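## Task

Grasp the die, the pale wooden block and the wooden ball and finish with all three at rest in a single hand, above the table and clearly higher than where they began. The other arm and hand must touch neither the objects nor the holding hand, and the objects may touch nothing but that hand and one another. The grip must be firm. No motor of either hand may read moving in hand_state when the result is judged; any other state word counts as stopped.

## Robot and tools

Robot: two six-joint UR-style arms, left_arm and right_arm, each ending in a four-digit hand with sixteen motors. The left hand is a mirror of the right. Bases in the scene frame: left_arm at (-0.027, +0.354, +0.032) m, right_arm at (+0.064, -0.445, +0.032) m, both turned only slightly about z.

Frames. Scene frame: origin on the table top halfway between the arms, +z up, +x out over the table, left_arm on the +y side. Each arm reports its hand point pose, velocities and Hand target in its own base frame, and its pose offsets run along its own base axes, with rotation taken about the Hand target position. Hand point axes (right hand): +z points along straight fingers toward the tips, +y points out of the palm face, +x crosses the palm away from the thumb. On the left hand, +x points toward the thumb. A fixed mast sits at the wrist on the palm side and can strike things.

The 48-number row is used by execute_actions and move. It is one flat list covering both arms, every value in [-1, 1]. Order: left_arm dx, dy, dz, rx, ry, rz; then 16 left hand motor goals; then left_gripper current_limit and speed; then the same 24 numbers for right_arm. The six pose numbers are offsets, not poses. Each is counted from that arm's Hand target at the start of the action or move, not from the row before it. A value of 1.0 equals 0.6 m or 180 degrees. rx, ry, rz together form one rotation vector. Sending six zeros asks that arm for nothing new. Sending the same offset again moves the arm that far again. Each control step clips the commanded orientation to within 32 degrees of the measured one.

The hand numbers are absolute goals, not offsets. Each motor maps -1 and +1 to its two stops. Motor order is index_mcp, index_abd, index_pip, index_dip, middle_mcp, middle_abd, middle_pip, middle_dip, ring_mcp, ring_abd, ring_pip, ring_dip, thumb_cmc, thumb_axl, thumb_mcp, thumb_ipl. Moving toward -1 curls the finger joints toward the palm. The straight values are: mcp +0.75, pip +0.58, dip +0.70, abd 0.00, thumb_cmc +0.71, thumb_axl +0.68, thumb_mcp +0.23, thumb_ipl +0.17. Toward -1, thumb_cmc swings the thumb round in front of the palm. current_limit maps -1..+1 to 0..550 mA for every motor. speed sets the goal-tracking rate at (speed+1)/2 of 8.5 rad/s. Both start at +0.4 and -0.6. A zero in a hand slot is a real goal, so to leave a hand unchanged, send back its hand_goal, hand_current_limit and hand_speed. A finger presses only while its goal lies past the object's surface.

execute_actions(actions, cameras): actions is a list of up to 15 rows, one row per 1/30 s step. A shorter list repeats its last row until step 15. An empty list returns images and the scene number. cameras takes names from cam_high, cam_low, cam_left_wrist and cam_right_wrist, or ["all"].

move(target, speed, blend, stop_force, zero, blocking, cameras) drives each hand point in a straight line toward its offset target. target is one row or a list of up to 15 rows; every row counts from the same starting Hand targets. speed is in m/s, from 0.002 to 3.6, default 0.25; turn rate is twice that number in rad/s. blend is a corner radius in m; 0 means stop at each target. stop_force, from 3 to 120 N, ends an arm's path when its wrist sensor feels that much push against its motion. Do not rely on it while the hand is turning. zero (default true) re-zeroes the sensor before the move. blocking=false returns after 0.5 s and cannot be combined with stop_force. The whole move is capped at 10 s. The result adds a move: line giving the ending (done, off_target, moving, held, fault) and which limits acted (paced, held).

wait(seconds): 0 to 3600 s; the arms get no new commands. stop(): brakes a running move. zoom_image(camera, region): region is [x0, y0, x1, y1] in pixels of that camera's latest image (896x504), at most 504 by 504. zero_wrist_force(arm): arm is left_arm or right_arm. read_manual(section): returns licence text only. finished_scene(scene): pass 1 or 2; ends the scene permanently.

Results give end_effector_position (m), end_effector_quat_wxyz, velocities, Hand target, joint positions and torques, and wrist force and torque along the end effector axes. For each motor they give hand_goal, hand_measured, hand_current_ma and hand_state: moving, goal, blocked (still pressing) or overload. A hand point often settles short of its Hand target; send the missing distance as an offset.

Avoid the following. Torque or force faults, from roughly 150 N of outside force or from wrist torques over about 24 N m, freeze the arm for 10 s. Targets even slightly past a firm contact can cause these. A motor running at 495 mA or more for 5 s shuts down for 10 s. Motors at 85 °C trigger a 30 to 60 s brake stop. Contact between the two arms, or one hand closing on the other's fingers, can end the scene. Objects dropped, knocked off the table, or released while moving count against you, as do fast hits on the table. Paths near an arm's own base can swing its elbow, so route around the base. Fast moves overshoot and stray from their straight path.

Each tool is called after ">>>" as name(argument=value, ...) on one line, values as JSON.

## Session

>>> execute_actions(actions=[])

Scene clock: 0.00 s.
left_arm: end_effector_position=(+0.4063, +0.0850, +0.2300) hand_goal=(+0.754, +0.000, +0.576, +0.696, +0.754, +0.000, +0.576, +0.696, +0.754, +0.000, +0.576, +0.696, +0.714, +0.678, +0.226, +0.168) hand_measured=(+0.754, +0.000, +0.576, +0.696, +0.754, +0.000, +0.576, +0.696, +0.754, +0.000, +0.576, +0.696, +0.714, +0.678, +0.226, +0.168) hand_current_ma=(+0, +0, +0, +0, +0, +0, +0, +0, +0, +0, +0, +0, +0, +0, +0, +0) hand_state=(goal, goal, goal, goal, goal, goal, goal, goal, goal, goal, goal, goal, goal, goal, goal, goal) hand_current_limit=0.40 hand_speed=-0.60 end_effector_quat_wxyz=(+0.000, +0.000, +1.000, +0.000) | right_arm: end_effector_position=(+0.4063, -0.0850, +0.2300) hand_goal=(+0.754, +0.000, +0.576, +0.696, +0.754, +0.000, +0.576, +0.696, +0.754, +0.000, +0.576, +0.696, +0.714, +0.678, +0.226, +0.168) hand_measured=(+0.754, +0.000, +0.576, +0.696, +0.754, +0.000, +0.576, +0.696, +0.754, +0.000, +0.576, +0.696, +0.714, +0.678, +0.226, +0.168) hand_current_ma=(+0, +0, +0, +0, +0, +0, +0, +0, +0, +0, +0, +0, +0, +0, +0, +0) hand_state=(goal, goal, goal, goal, goal, goal, goal, goal, goal, goal, goal, goal, goal, goal, goal, goal) hand_current_limit=0.40 hand_speed=-0.60 end_effector_quat_wxyz=(+0.000, +1.000, +0.000, +0.000)
Joint positions: left_arm=[3.458 -1.419 -2.042 -1.252 1.571 -1.255] | right_arm=[-0.316 -1.723 2.042 -1.89 -1.571 1.255]
Joint velocities: within noise
Joint torques (N m): no reading
Wrist force (N): no reading
Wrist torque (N m): no reading
Wrist force, peak (N): no reading
Hand target: left_arm +0.4063, +0.0850, +0.2300; +0.000, +0.000, +1.000, +0.000 | right_arm +0.4063, -0.0850, +0.2300; +0.000, +1.000, +0.000, +0.000

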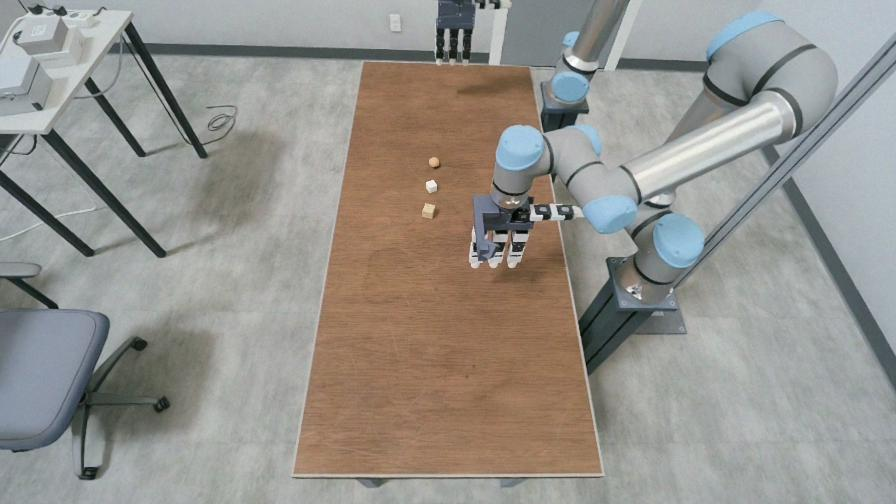

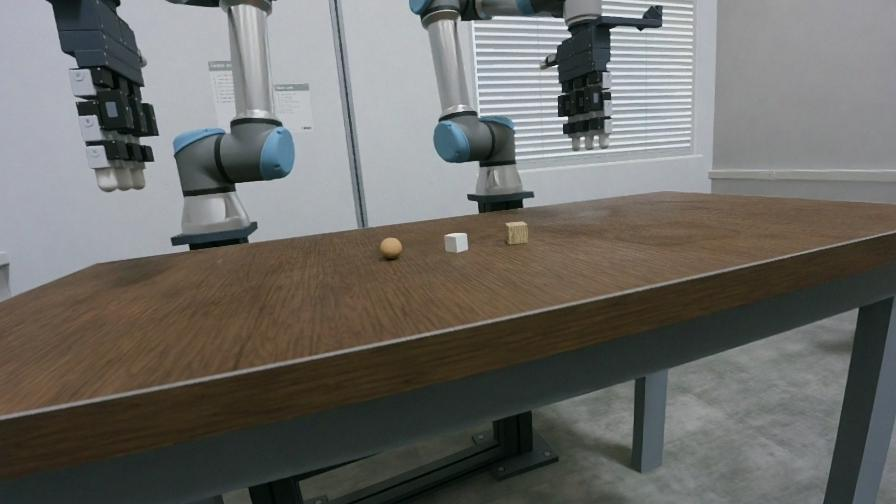

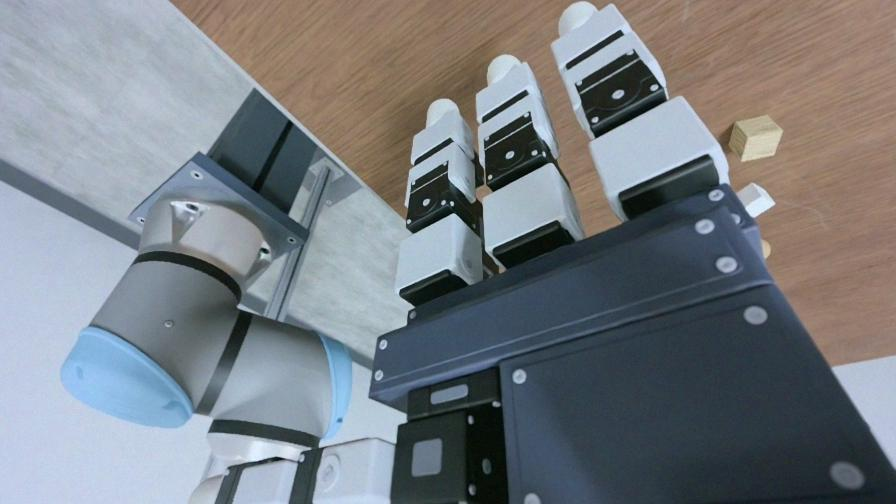

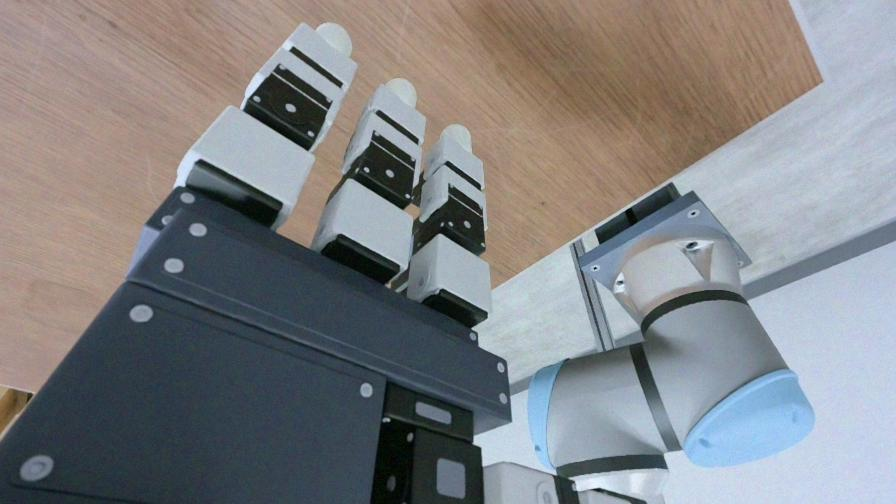

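>>> zoom_image(camera="cam_high", region=[390, 140, 550, 280])

>>> zoom_image(camera="cam_low", region=[340, 190, 580, 310])

>>> zoom_image(camera="cam_left_wrist", region=[640, 60, 896, 300])

Scaled by 3.150 from the camera's image (finer frame: 1280x720).

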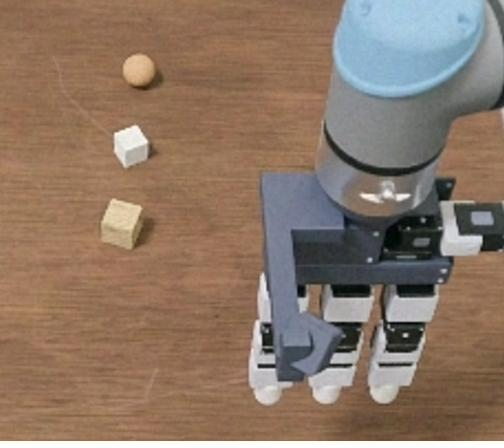

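Scaled by 2.100 from the camera's image (finer frame: 1280x720).

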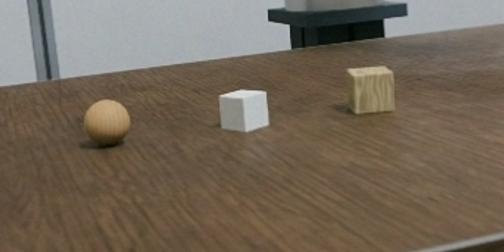

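Scaled by 1.969 from the camera's image (finer frame: 1280x720).

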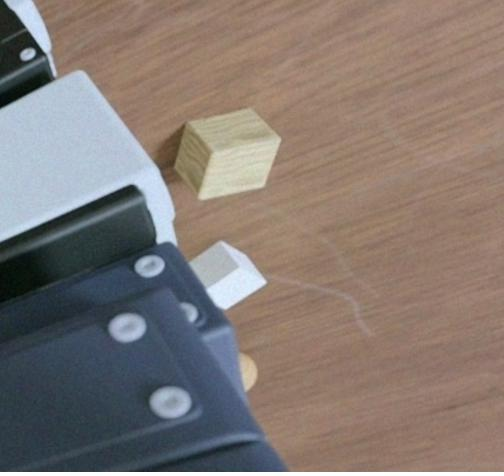

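>>> zoom_image(camera="cam_high", region=[340, 0, 620, 160])

>>> zoom_image(camera="cam_high", region=[270, 320, 690, 504])

Scaled by 1.800 from the camera's image (finer frame: 1280x720).

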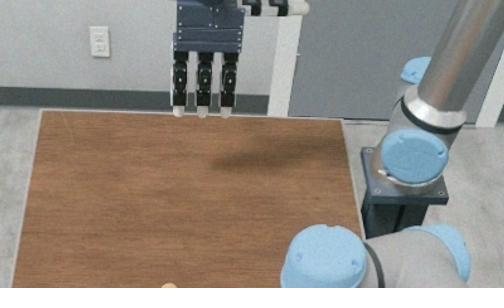

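Scaled by 1.200 from the camera's image (finer frame: 1280x720).

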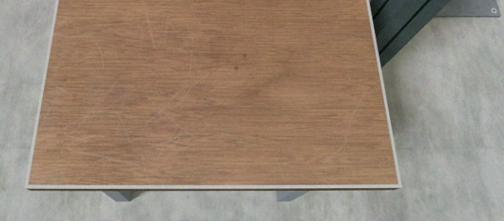

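>>> move(target=[0,0,0,0,0,0, 0.754,0,0.576,0.696,0.754,0,0.576,0.696,0.754,0,0.576,0.696,0.714,0.678,0.226,0.168,0.4,-0.6, 0.0555,0.453,0.08,-0.3849,-0.3849,0.3849, 0.754,0,0.576,0.696,0.98,0,0.576,0.696,0.98,0,0.576,0.696,0.714,0.678,0.226,0.168,0.4,-0.6], speed=0.3, cameras=["all"])

Scene clock: 118.47 s.
left_arm: end_effector_position=(+0.4063, +0.0850, +0.2300) hand_goal=(+0.754, +0.000, +0.576, +0.696, +0.754, +0.000, +0.576, +0.696, +0.754, +0.000, +0.576, +0.696, +0.714, +0.678, +0.226, +0.168) hand_measured=(+0.754, +0.000, +0.576, +0.696, +0.754, +0.000, +0.576, +0.696, +0.754, +0.000, +0.576, +0.696, +0.714, +0.678, +0.224, +0.168) hand_current_ma=(-3, +0, +2, +0, -3, +0, +2, +0, -3, +0, +2, +0, +1, -3, -10, -1) hand_state=(goal, goal, goal, goal, goal, goal, goal, goal, goal, goal, goal, goal, goal, goal, goal, goal) hand_current_limit=0.40 hand_speed=-0.60 end_effector_quat_wxyz=(+0.000, +0.000, +1.000, +0.000) | right_arm: end_effector_position=(+0.4258, +0.0813, +0.2594) hand_goal=(+0.754, +0.000, +0.576, +0.696, +0.980, +0.000, +0.576, +0.696, +0.980, +0.000, +0.576, +0.696, +0.714, +0.678, +0.226, +0.168) hand_measured=(+0.762, +0.000, +0.578, +0.696, +0.984, +0.000, +0.576, +0.696, +0.984, +0.000, +0.576, +0.696, +0.720, +0.678, +0.224, +0.168) hand_current_ma=(+21, +1, +2, +0, +11, +1, +2, +0, +10, +1, +2, +0, +18, -2, -6, -1) hand_state=(goal, goal, goal, goal, goal, goal, goal, goal, goal, goal, goal, goal, goal, goal, goal, goal) hand_current_limit=0.40 hand_speed=-0.60 end_effector_quat_wxyz=(+0.344, +0.803, +0.345, +0.343)
Joint positions: left_arm=[3.458 -1.419 -2.042 -1.252 1.571 -1.255] | right_arm=[0.32 -1.494 2.557 -3.521 -2.151 0.798]
Joint torques (N m): left_arm=[-0.93 15.11 23.01 2.2 0.17 0.18] | right_arm=[-9.66 -23.99 -23.98 -4.43 1.99 2.85]
Wrist force (N): left_arm=[0.2 0.0 0.1] | right_arm=[-1.4 -0.6 -0.3]
Wrist torque (N m): left_arm=[-0.01 -0.02 0.02] | right_arm=[-0.21 0.27 -0.17]
Wrist force, peak (N): left_arm=[0.4 0.1 0.1] | right_arm=[-1.2 -2.9 0.4]
Hand target: left_arm +0.4063, +0.0850, +0.2300; +0.000, +0.000, +1.000, +0.000 | right_arm +0.4258, +0.0813, +0.2595; +0.344, +0.803, +0.345, +0.343 (not the last commanded pose)
Off the commanded pose: left_arm 0.000 m, 0 deg | right_arm 0.108 m, 47 deg.
move: held (right_arm; a check stopped the path); limits=held
pose unreachable (right arm): on one or more control steps of this call, first in action 0 (counted from 0), this arm could not follow its commanded pose, so it was not sent that pose on those steps. It may still have moved: this result reports where it is.
cause: moving toward the commanded pose would bring two parts of the arm too close to each other (joints 4 (wrist 1) to 6 (wrist 3) lie between them).

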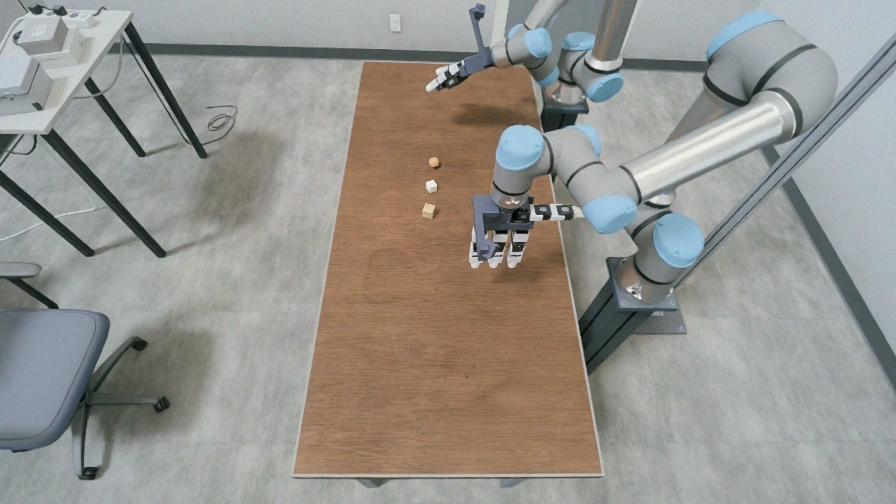

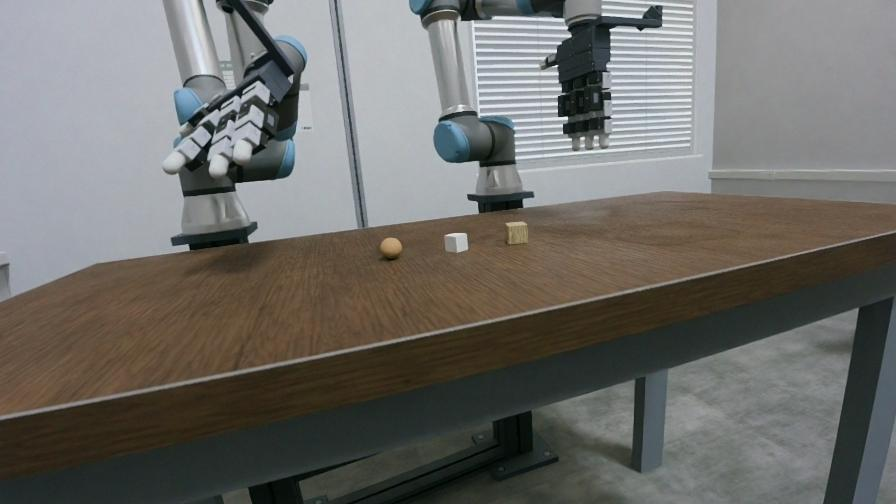

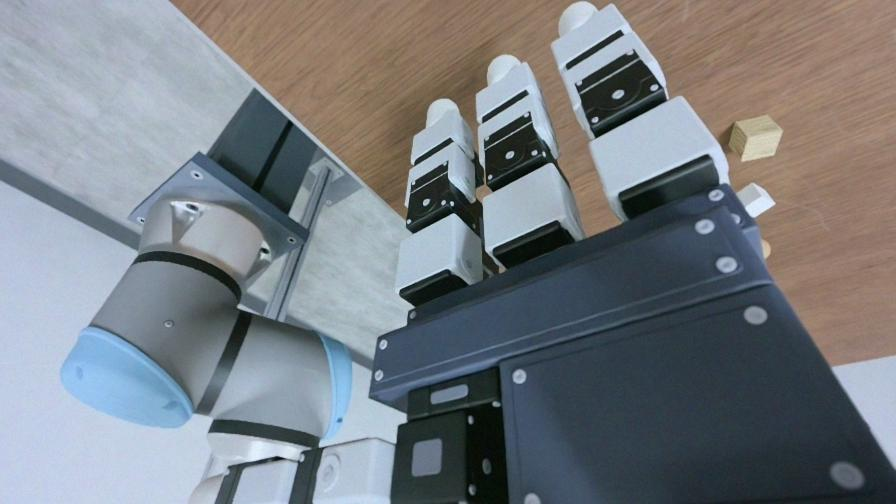

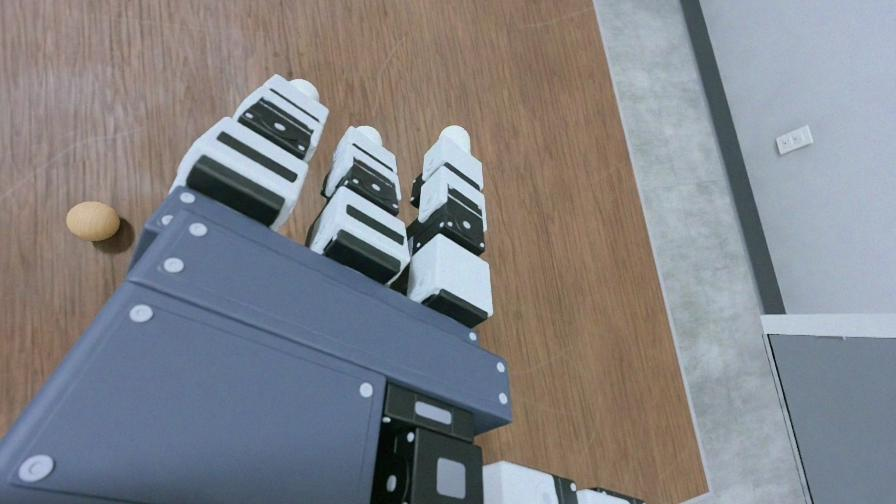

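>>> execute_actions(actions=[[[0,0,0,0,0,0, 0.754,0,0.576,0.696,0.754,0,0.576,0.696,0.754,0,0.576,0.696,0.714,0.678,0.226,0.168,0.4,-0.6, 0,0,0,0,0,0, 0.754,0,0.576,0.696,0.98,0,0.576,0.696,0.98,0,0.576,0.696,-0.571,0.678,0.226,0.168,0.4,-0.6]]])

>>> move(target=[0,0,0,0,0,0, 0.754,0,0.576,0.696,0.754,0,0.576,0.696,0.754,0,0.576,0.696,0.714,0.678,0.226,0.168,0.4,-0.6, 0.0243,0.2598,0.031,-0.1504,-0.1504,0.1504, 0.754,0,0.576,0.696,0.98,0,0.576,0.696,0.98,0,0.576,0.696,-0.571,0.678,0.226,0.168,0.4,-0.6], speed=0.3, cameras=["all"])

Scene clock: 128.90 s.
left_arm: end_effector_position=(+0.4063, +0.0850, +0.2300) hand_goal=(+0.754, +0.000, +0.576, +0.696, +0.754, +0.000, +0.576, +0.696, +0.754, +0.000, +0.576, +0.696, +0.714, +0.678, +0.226, +0.168) hand_measured=(+0.754, +0.000, +0.576, +0.696, +0.754, +0.000, +0.576, +0.696, +0.754, +0.000, +0.576, +0.696, +0.714, +0.678, +0.224, +0.168) hand_current_ma=(-3, +0, +2, +0, -3, +0, +2, +0, -3, +0, +2, +0, +1, -3, -10, -1) hand_state=(goal, goal, goal, goal, goal, goal, goal, goal, goal, goal, goal, goal, goal, goal, goal, goal) hand_current_limit=0.40 hand_speed=-0.60 end_effector_quat_wxyz=(+0.000, +0.000, +1.000, +0.000) | right_arm: end_effector_position=(+0.4258, +0.0813, +0.2595) hand_goal=(+0.754, +0.000, +0.576, +0.696, +0.980, +0.000, +0.576, +0.696, +0.980, +0.000, +0.576, +0.696, -0.570, +0.678, +0.226, +0.168) hand_measured=(+0.762, +0.000, +0.578, +0.696, +0.984, +0.000, +0.576, +0.696, +0.984, +0.000, +0.576, +0.696, -0.562, +0.678, +0.224, +0.168) hand_current_ma=(+21, +1, +2, +0, +11, +1, +2, +0, +10, +1, +2, +0, +21, -2, -6, -1) hand_state=(goal, goal, goal, goal, goal, goal, goal, goal, goal, goal, goal, goal, goal, goal, goal, goal) hand_current_limit=0.40 hand_speed=-0.60 end_effector_quat_wxyz=(+0.344, +0.803, +0.345, +0.343)
Joint positions: left_arm=[3.458 -1.419 -2.042 -1.252 1.571 -1.255] | right_arm=[0.32 -1.494 2.557 -3.522 -2.15 0.798]
Joint torques (N m): left_arm=[-1.29 16.21 23.68 2.6 0.14 0.23] | right_arm=[-9.28 -9.74 -23.4 -5.77 1.96 2.47]
Wrist force (N): left_arm=[0.0 0.1 0.0] | right_arm=[-1.3 -0.7 -0.5]
Wrist torque (N m): left_arm=[0.02 0.01 0.00] | right_arm=[-0.17 0.22 -0.18]
Wrist force, peak (N): left_arm=[0.4 -0.1 0.2] | right_arm=[-1.5 -0.9 0.1]
Hand target: left_arm +0.4063, +0.0850, +0.2300; +0.000, +0.000, +1.000, +0.000 | right_arm +0.4258, +0.0813, +0.2595; +0.344, +0.803, +0.345, +0.343
Off the commanded pose: left_arm 0.000 m, 0 deg | right_arm 0.000 m, 0 deg.
Step readings (end_effector_position of left_arm | right_arm):
0: (+0.4063, +0.0850, +0.2300) | (+0.4258, +0.0813, +0.2595)
1: (+0.4063, +0.0850, +0.2300) | (+0.4258, +0.0813, +0.2595)
2: (+0.4063, +0.0850, +0.2300) | (+0.4258, +0.0813, +0.2595)
4: (+0.4063, +0.0850, +0.2300) | (+0.4258, +0.0813, +0.2595)
8: (+0.4063, +0.0850, +0.2300) | (+0.4258, +0.0813, +0.2595)
15: (+0.4063, +0.0850, +0.2300) | (+0.4258, +0.0813, +0.2595)

Scene clock: 130.80 s.
left_arm: end_effector_position=(+0.4063, +0.0850, +0.2300) hand_goal=(+0.754, +0.000, +0.576, +0.696, +0.754, +0.000, +0.576, +0.696, +0.754, +0.000, +0.576, +0.696, +0.714, +0.678, +0.226, +0.168) hand_measured=(+0.754, +0.000, +0.576, +0.696, +0.754, +0.000, +0.576, +0.696, +0.754, +0.000, +0.576, +0.696, +0.714, +0.678, +0.224, +0.168) hand_current_ma=(-3, +0, +2, +0, -3, +0, +2, +0, -3, +0, +2, +0, +1, -3, -10, -1) hand_state=(goal, goal, goal, goal, goal, goal, goal, goal, goal, goal, goal, goal, goal, goal, goal, goal) hand_current_limit=0.40 hand_speed=-0.60 end_effector_quat_wxyz=(+0.000, +0.000, +1.000, +0.000) | right_arm: end_effector_position=(+0.4405, +0.2371, +0.2781) hand_goal=(+0.754, +0.000, +0.576, +0.696, +0.980, +0.000, +0.576, +0.696, +0.980, +0.000, +0.576, +0.696, -0.570, +0.678, +0.226, +0.168) hand_measured=(+0.762, +0.000, +0.578, +0.696, +0.986, +0.000, +0.576, +0.696, +0.986, +0.000, +0.576, +0.696, -0.568, +0.678, +0.224, +0.168) hand_current_ma=(+23, +1, +2, +0, +18, +1, +2, +0, +16, +1, +2, +0, +6, -2, -5, -1) hand_state=(goal, goal, goal, goal, goal, goal, goal, goal, goal, goal, goal, goal, goal, goal, goal, goal) hand_current_limit=0.40 hand_speed=-0.60 end_effector_quat_wxyz=(+0.500, +0.500, +0.500, +0.499)
Joint positions: left_arm=[3.458 -1.419 -2.042 -1.252 1.571 -1.255] | right_arm=[0.48 -0.861 2.356 -4.635 -2.052 -0.001]
Joint torques (N m): left_arm=[-0.32 14.8 23.77 2.62 0.21 0.2] | right_arm=[5.18 -27.31 2.43 -3.78 0.88 -2.87]
Wrist force (N): left_arm=[0.2 0.1 0.1] | right_arm=[-1.9 -0.7 -0.5]
Wrist torque (N m): left_arm=[0.00 -0.01 0.01] | right_arm=[-0.43 0.29 -0.38]
Wrist force, peak (N): left_arm=[0.4 0.0 0.2] | right_arm=[-2.3 -0.5 -0.2]
Hand target: left_arm +0.4063, +0.0850, +0.2300; +0.000, +0.000, +1.000, +0.000 | right_arm +0.4404, +0.2372, +0.2781; +0.500, +0.500, +0.501, +0.499
Off the commanded pose: left_arm 0.000 m, 0 deg | right_arm 0.000 m, 0 deg.
move: done

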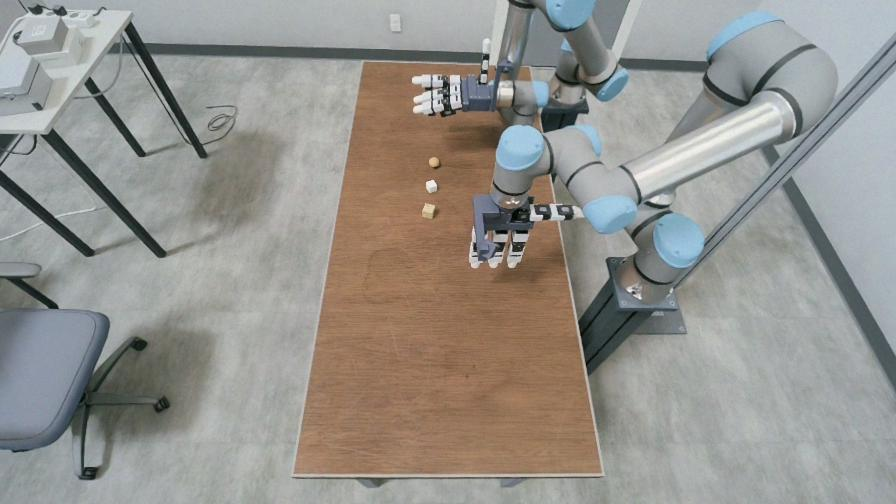

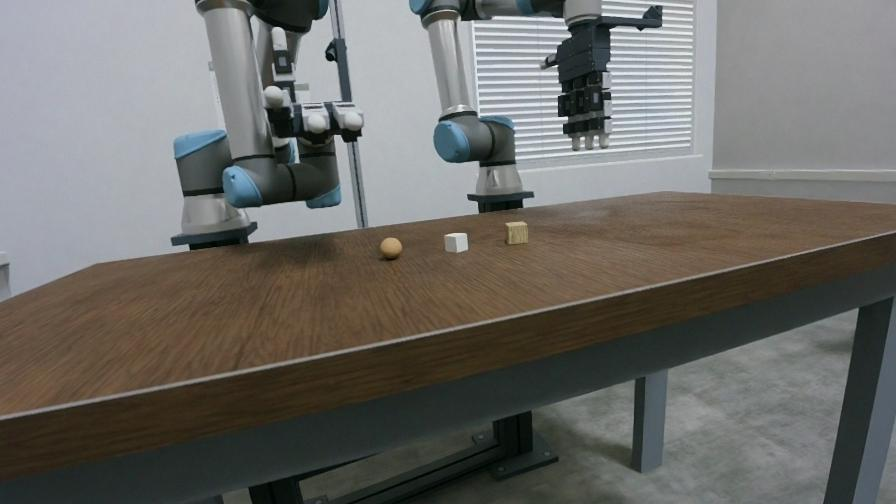

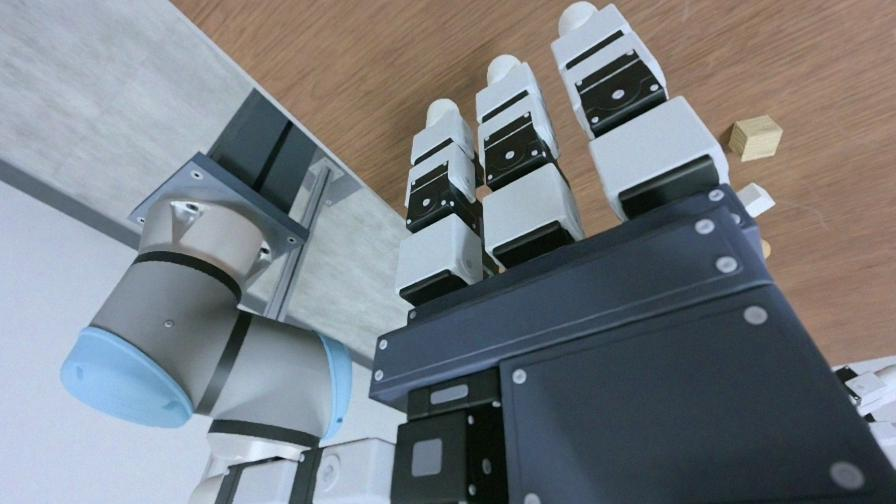

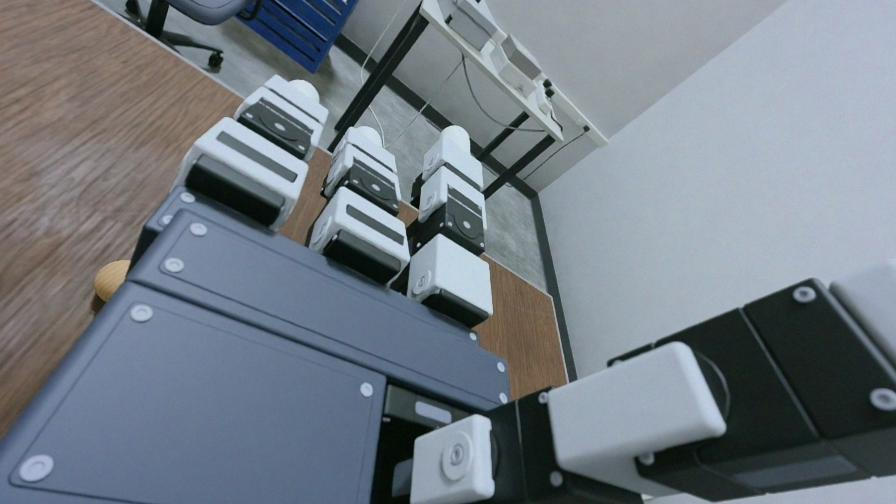

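>>> move(target=[0.3378,-0.6783,-0.05,-0.3889,0,0, 0.137,0,0.028,0.151,0.98,0,0.576,0.696,0.98,0,0.576,0.696,-0.511,0.678,0.247,0.005,0.4,-0.6, 0,0,0,0,0,0, 0.754,0,0.576,0.696,0.98,0,0.576,0.696,0.98,0,0.576,0.696,-0.571,0.678,0.226,0.168,0.4,-0.6], speed=0.3, cameras=["cam_high","cam_low","cam_left_wrist"])

Scene clock: 138.10 s.
left_arm: end_effector_position=(+0.6089, -0.3219, +0.2000) hand_goal=(+0.138, +0.000, +0.028, +0.152, +0.980, +0.000, +0.576, +0.696, +0.980, +0.000, +0.576, +0.696, -0.510, +0.678, +0.248, +0.006) hand_measured=(+0.136, +0.000, +0.032, +0.156, +0.970, +0.000, +0.576, +0.696, +0.968, +0.000, +0.576, +0.696, -0.510, +0.678, +0.244, +0.006) hand_current_ma=(-4, +0, +12, +11, -45, +0, +0, +0, -48, +0, +0, +0, +3, -3, -23, +4) hand_state=(goal, goal, goal, goal, goal, goal, goal, goal, goal, goal, goal, goal, goal, goal, goal, goal) hand_current_limit=0.40 hand_speed=-0.60 end_effector_quat_wxyz=(+0.000, +0.000, +0.819, -0.574) | right_arm: end_effector_position=(+0.4404, +0.2372, +0.2781) hand_goal=(+0.754, +0.000, +0.576, +0.696, +0.980, +0.000, +0.576, +0.696, +0.980, +0.000, +0.576, +0.696, -0.570, +0.678, +0.226, +0.168) hand_measured=(+0.762, +0.000, +0.578, +0.696, +0.986, +0.000, +0.576, +0.696, +0.986, +0.000, +0.576, +0.696, -0.568, +0.678, +0.224, +0.168) hand_current_ma=(+23, +1, +2, +0, +18, +1, +2, +0, +16, +1, +2, +0, +6, -2, -5, -1) hand_state=(goal, goal, goal, goal, goal, goal, goal, goal, goal, goal, goal, goal, goal, goal, goal, goal) hand_current_limit=0.40 hand_speed=-0.60 end_effector_quat_wxyz=(+0.500, +0.500, +0.501, +0.499)
Joint positions: left_arm=[3.138 -2.027 -1.61 -1.067 0.349 -1.58] | right_arm=[0.48 -0.86 2.356 -4.636 -2.051 -0.001]
Joint torques (N m): left_arm=[2.56 28.06 28.77 2.73 -4.31 1.99] | right_arm=[5.9 -26.92 -12.57 -3.6 1.48 -2.24]
Wrist force (N): left_arm=[-0.1 -1.9 2.1] | right_arm=[-1.8 -0.5 -0.3]
Wrist torque (N m): left_arm=[0.23 0.15 0.10] | right_arm=[-0.42 0.29 -0.35]
Wrist force, peak (N): left_arm=[-0.8 -2.4 3.2] | right_arm=[-2.2 -0.3 -0.5]
Hand target: left_arm +0.6090, -0.3220, +0.2000; +0.000, +0.000, +0.819, -0.574 | right_arm +0.4404, +0.2372, +0.2781; +0.500, +0.500, +0.501, +0.499
Off the commanded pose: left_arm 0.000 m, 0 deg | right_arm 0.000 m, 0 deg.
move: done

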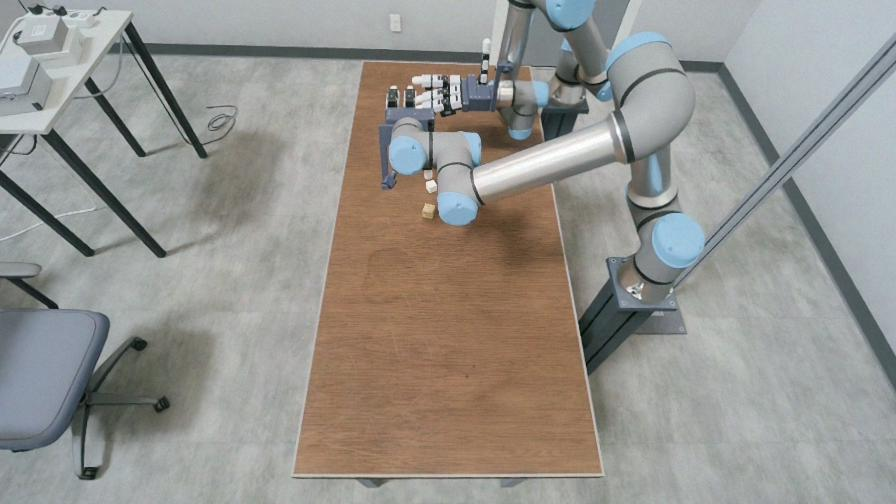

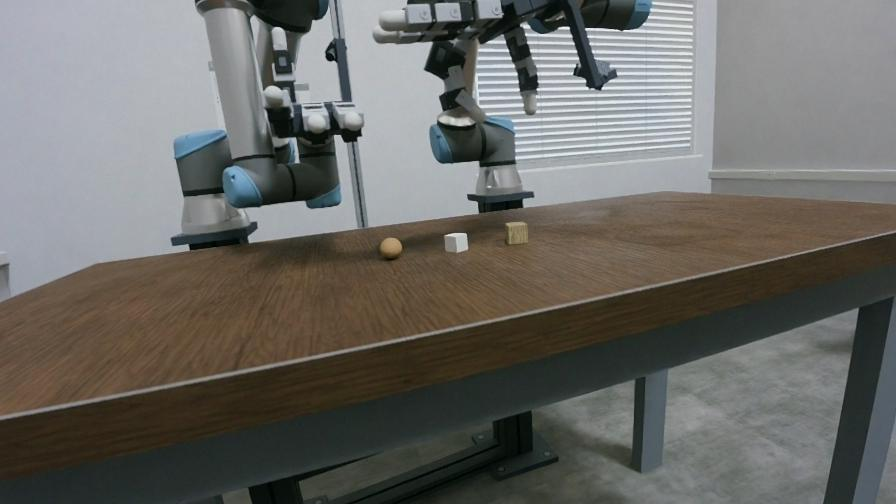

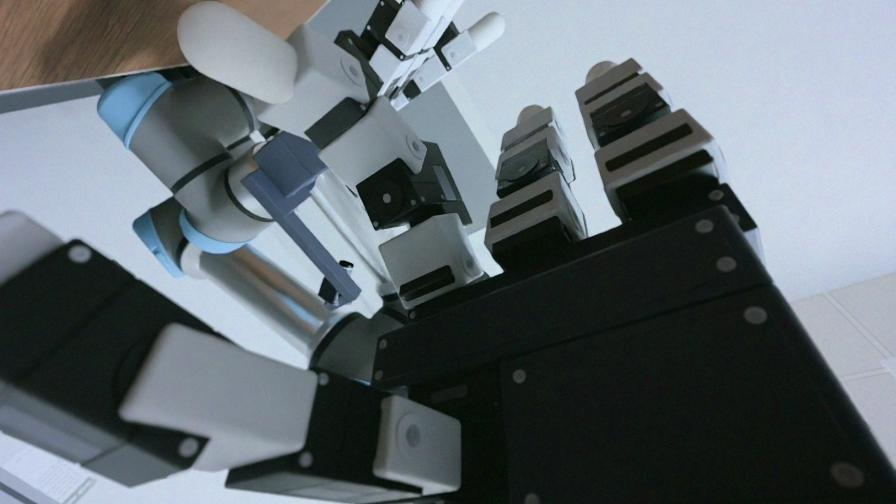

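>>> zoom_image(camera="cam_high", region=[360, 60, 560, 240])

>>> zoom_image(camera="cam_low", region=[360, 0, 640, 260])

Scaled by 2.520 from the camera's image (finer frame: 1280x720).

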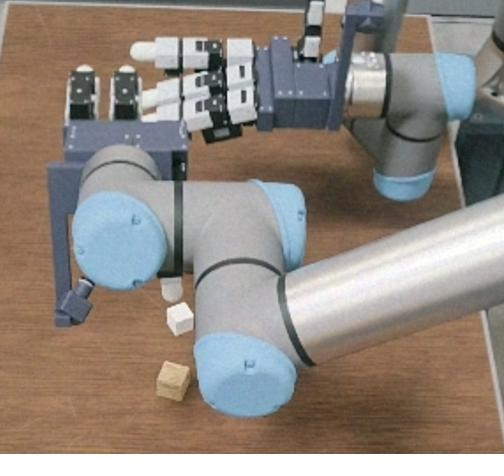

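Scaled by 1.800 from the camera's image (finer frame: 1280x720).

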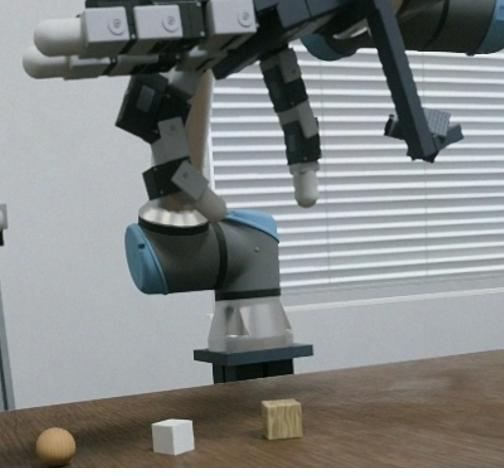

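>>> zoom_image(camera="cam_high", region=[412, 170, 452, 225])

>>> zoom_image(camera="cam_low", region=[370, 215, 540, 270])

Scaled by 9.164 from the camera's image (finer frame: 1280x720).

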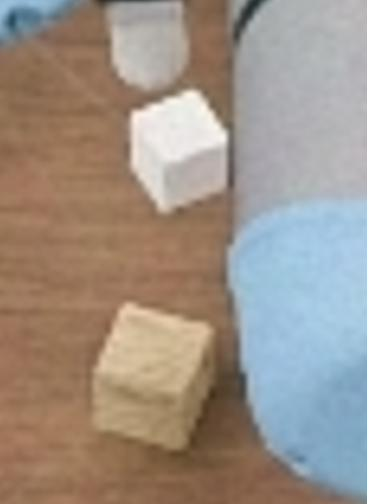

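Scaled by 2.965 from the camera's image (finer frame: 1280x720).

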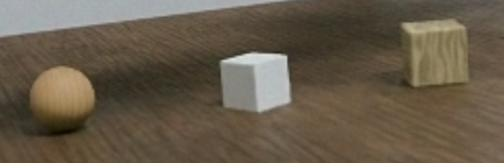

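>>> move(target=[0.06,0.0782,0,0,0,0.3667, 0.137,0,0.028,0.151,0.98,0,0.576,0.696,0.98,0,0.576,0.696,-0.511,0.678,0.247,0.005,0.4,-0.6, 0,0,0,0,0,0.1609, 0.754,0,0.576,0.696,0.98,0,0.576,0.696,0.98,0,0.576,0.696,-0.571,0.678,0.226,0.168,0.4,-0.6], speed=0.3, cameras=["cam_high","cam_low","cam_right_wrist"])

Scene clock: 155.57 s.
left_arm: end_effector_position=(+0.6449, -0.2751, +0.2000) hand_goal=(+0.138, +0.000, +0.028, +0.152, +0.980, +0.000, +0.576, +0.696, +0.980, +0.000, +0.576, +0.696, -0.510, +0.678, +0.248, +0.006) hand_measured=(+0.136, +0.000, +0.032, +0.156, +0.970, +0.000, +0.576, +0.696, +0.968, +0.000, +0.576, +0.696, -0.510, +0.678, +0.244, +0.006) hand_current_ma=(-5, +0, +12, +11, -45, +0, +0, +0, -48, +0, +0, +0, +3, -3, -23, +4) hand_state=(goal, goal, goal, goal, goal, goal, goal, goal, goal, goal, goal, goal, goal, goal, goal, goal) hand_current_limit=0.40 hand_speed=-0.60 end_effector_quat_wxyz=(+0.312, -0.446, +0.687, -0.481) end_effector_velocity=(+0.001, +0.001, +0.000) end_effector_angular_velocity=(+0.002, +0.000, +0.006) | right_arm: end_effector_position=(+0.4404, +0.2372, +0.2781) hand_goal=(+0.754, +0.000, +0.576, +0.696, +0.980, +0.000, +0.576, +0.696, +0.980, +0.000, +0.576, +0.696, -0.570, +0.678, +0.226, +0.168) hand_measured=(+0.762, +0.000, +0.578, +0.696, +0.986, +0.000, +0.576, +0.696, +0.986, +0.000, +0.576, +0.696, -0.568, +0.678, +0.224, +0.168) hand_current_ma=(+23, +1, +2, +0, +19, +1, +2, +0, +16, +1, +2, +0, +6, -2, -5, -1) hand_state=(goal, goal, goal, goal, goal, goal, goal, goal, goal, goal, goal, goal, goal, goal, goal, goal) hand_current_limit=0.40 hand_speed=-0.60 end_effector_quat_wxyz=(+0.360, +0.359, +0.610, +0.608)
Joint positions: left_arm=[3.05 -2.025 -1.908 0.425 1.264 -3.026] | right_arm=[0.054 -0.856 2.536 -4.82 -1.121 -0.002]
Joint velocities: left_arm=[0 -0.001 0.001 0.001 0.006 0] | right_arm=[within noise]
Joint torques (N m): left_arm=[2.66 23.86 28.05 1.39 2.69 0.22] | right_arm=[-5 -30.45 -9.64 1.03 2.49 -2.31]
Wrist force (N): left_arm=[-0.1 -2.2 2.0] | right_arm=[-2.0 -0.6 -0.5]
Wrist torque (N m): left_arm=[0.22 0.12 0.09] | right_arm=[-0.37 0.29 -0.30]
Wrist force, peak (N): left_arm=[-0.3 -2.4 2.4] | right_arm=[-2.2 -0.7 -0.3]
Hand target: left_arm +0.6450, -0.2750, +0.2000; +0.312, -0.446, +0.687, -0.481 | right_arm +0.4404, +0.2372, +0.2781; +0.360, +0.359, +0.610, +0.608
Off the commanded pose: left_arm 0.000 m, 0 deg | right_arm 0.000 m, 0 deg.
move: done

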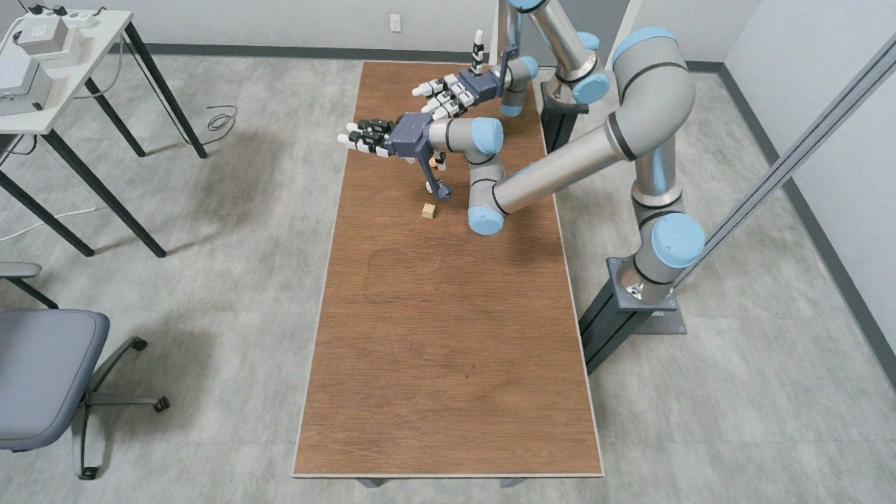

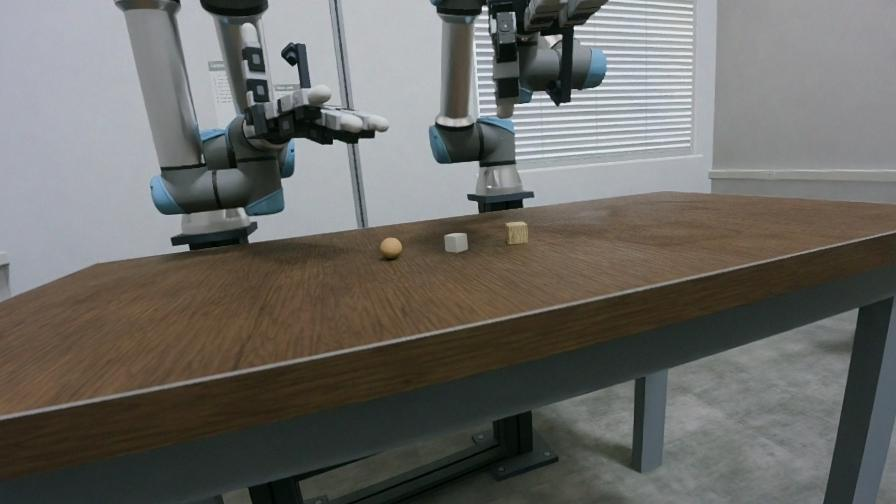

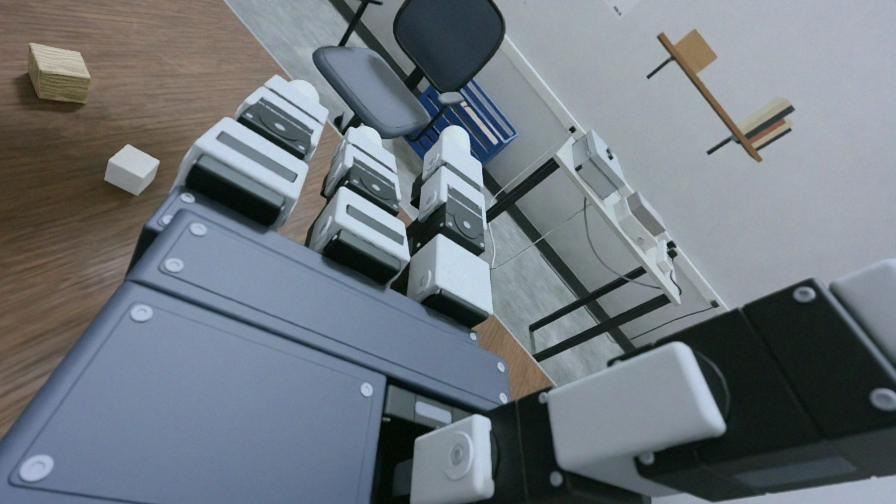

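>>> zoom_image(camera="cam_low", region=[430, 0, 640, 260])

>>> zoom_image(camera="cam_high", region=[330, 90, 480, 230])

Scaled by 1.938 from the camera's image (finer frame: 1280x720).

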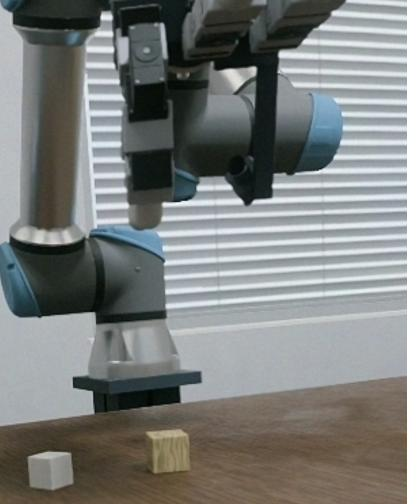

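Scaled by 3.360 from the camera's image (finer frame: 1280x720).

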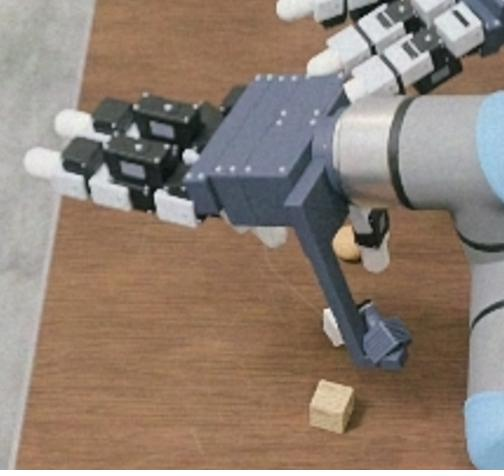

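>>> move(target=[0,0,-0.2667,0,0,0, 0.137,0,0.028,0.151,0.98,0,0.576,0.696,0.98,0,0.576,0.696,-0.511,0.678,0.247,0.005,0.4,-0.6, 0,0,0,0,0,0, 0.754,0,0.576,0.696,0.98,0,0.576,0.696,0.98,0,0.576,0.696,-0.571,0.678,0.226,0.168,0.4,-0.6], speed=0.2, cameras=["cam_high","cam_low"])

>>> zoom_image(camera="cam_low", region=[430, 130, 620, 270])

>>> zoom_image(camera="cam_high", region=[350, 140, 500, 260])

Scene clock: 163.60 s.
left_arm: end_effector_position=(+0.6451, -0.2750, +0.0401) hand_goal=(+0.138, +0.000, +0.028, +0.152, +0.980, +0.000, +0.576, +0.696, +0.980, +0.000, +0.576, +0.696, -0.510, +0.678, +0.248, +0.006) hand_measured=(+0.136, +0.000, +0.032, +0.156, +0.970, +0.000, +0.576, +0.696, +0.968, +0.000, +0.576, +0.696, -0.510, +0.678, +0.244, +0.006) hand_current_ma=(-7, +0, +12, +11, -45, +0, -1, +0, -48, +0, -1, +0, +3, -3, -22, +4) hand_state=(goal, goal, goal, goal, goal, goal, goal, goal, goal, goal, goal, goal, goal, goal, goal, goal) hand_current_limit=0.40 hand_speed=-0.60 end_effector_quat_wxyz=(+0.312, -0.446, +0.687, -0.481) | right_arm: end_effector_position=(+0.4404, +0.2372, +0.2781) hand_goal=(+0.754, +0.000, +0.576, +0.696, +0.980, +0.000, +0.576, +0.696, +0.980, +0.000, +0.576, +0.696, -0.570, +0.678, +0.226, +0.168) hand_measured=(+0.762, +0.000, +0.578, +0.696, +0.986, +0.000, +0.576, +0.696, +0.986, +0.000, +0.576, +0.696, -0.568, +0.678, +0.224, +0.168) hand_current_ma=(+23, +1, +2, +0, +19, +1, +2, +0, +16, +1, +2, +0, +6, -2, -5, -1) hand_state=(goal, goal, goal, goal, goal, goal, goal, goal, goal, goal, goal, goal, goal, goal, goal, goal) hand_current_limit=0.40 hand_speed=-0.60 end_effector_quat_wxyz=(+0.360, +0.359, +0.610, +0.608)
Joint positions: left_arm=[3.05 -2.357 -1.931 0.78 1.264 -3.026] | right_arm=[0.054 -0.856 2.536 -4.82 -1.12 -0.002]
Joint torques (N m): left_arm=[-7.14 29.38 0.73 3.64 0.76 -2.76] | right_arm=[-5.34 -37.34 -9.94 1.01 1.92 2.57]
Wrist force (N): left_arm=[0.0 -2.2 2.0] | right_arm=[-1.8 -0.6 -0.3]
Wrist torque (N m): left_arm=[0.23 0.14 0.12] | right_arm=[-0.39 0.28 -0.30]
Wrist force, peak (N): left_arm=[-0.2 -4.5 1.7] | right_arm=[-2.2 -0.8 -0.7]
Hand target: left_arm +0.6450, -0.2750, +0.0400; +0.312, -0.446, +0.687, -0.481 | right_arm +0.4404, +0.2372, +0.2781; +0.360, +0.359, +0.610, +0.608
Off the commanded pose: left_arm 0.000 m, 0 deg | right_arm 0.000 m, 0 deg.
move: done

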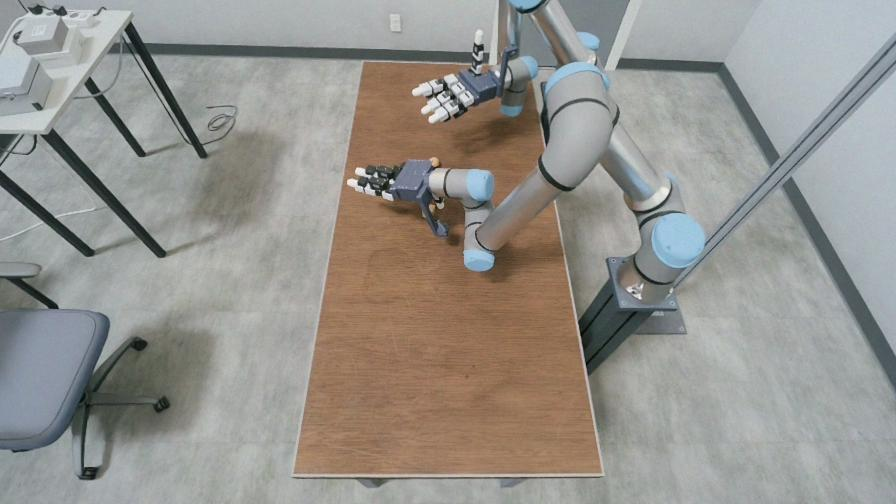

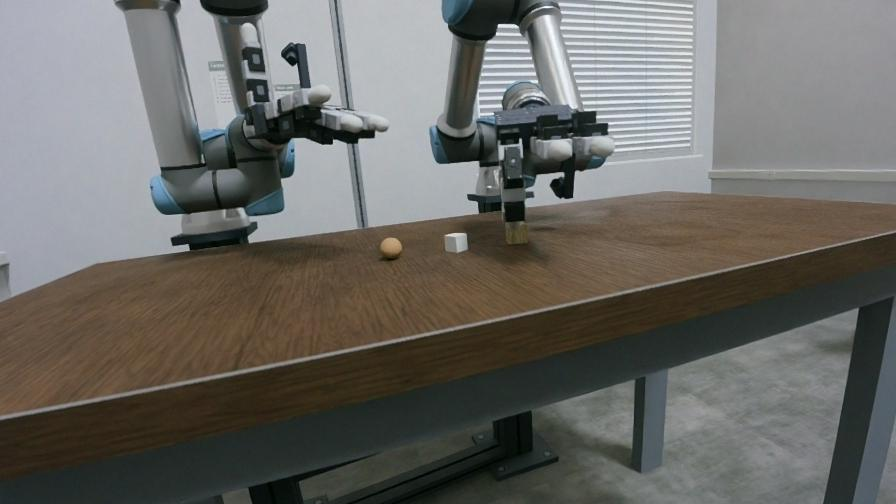

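Scaled by 2.653 from the camera's image (finer frame: 1280x720).

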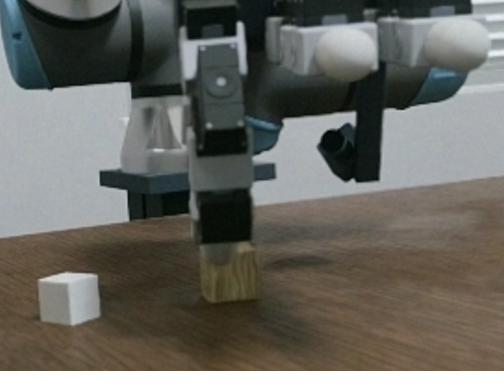

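Scaled by 3.360 from the camera's image (finer frame: 1280x720).

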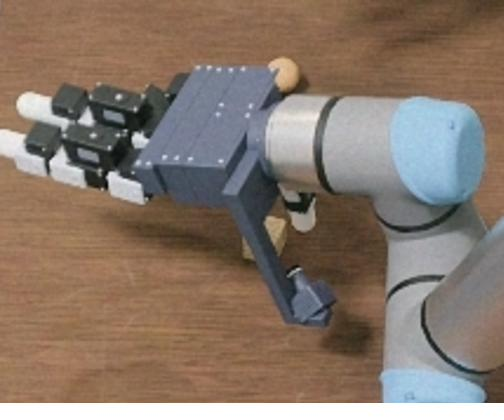

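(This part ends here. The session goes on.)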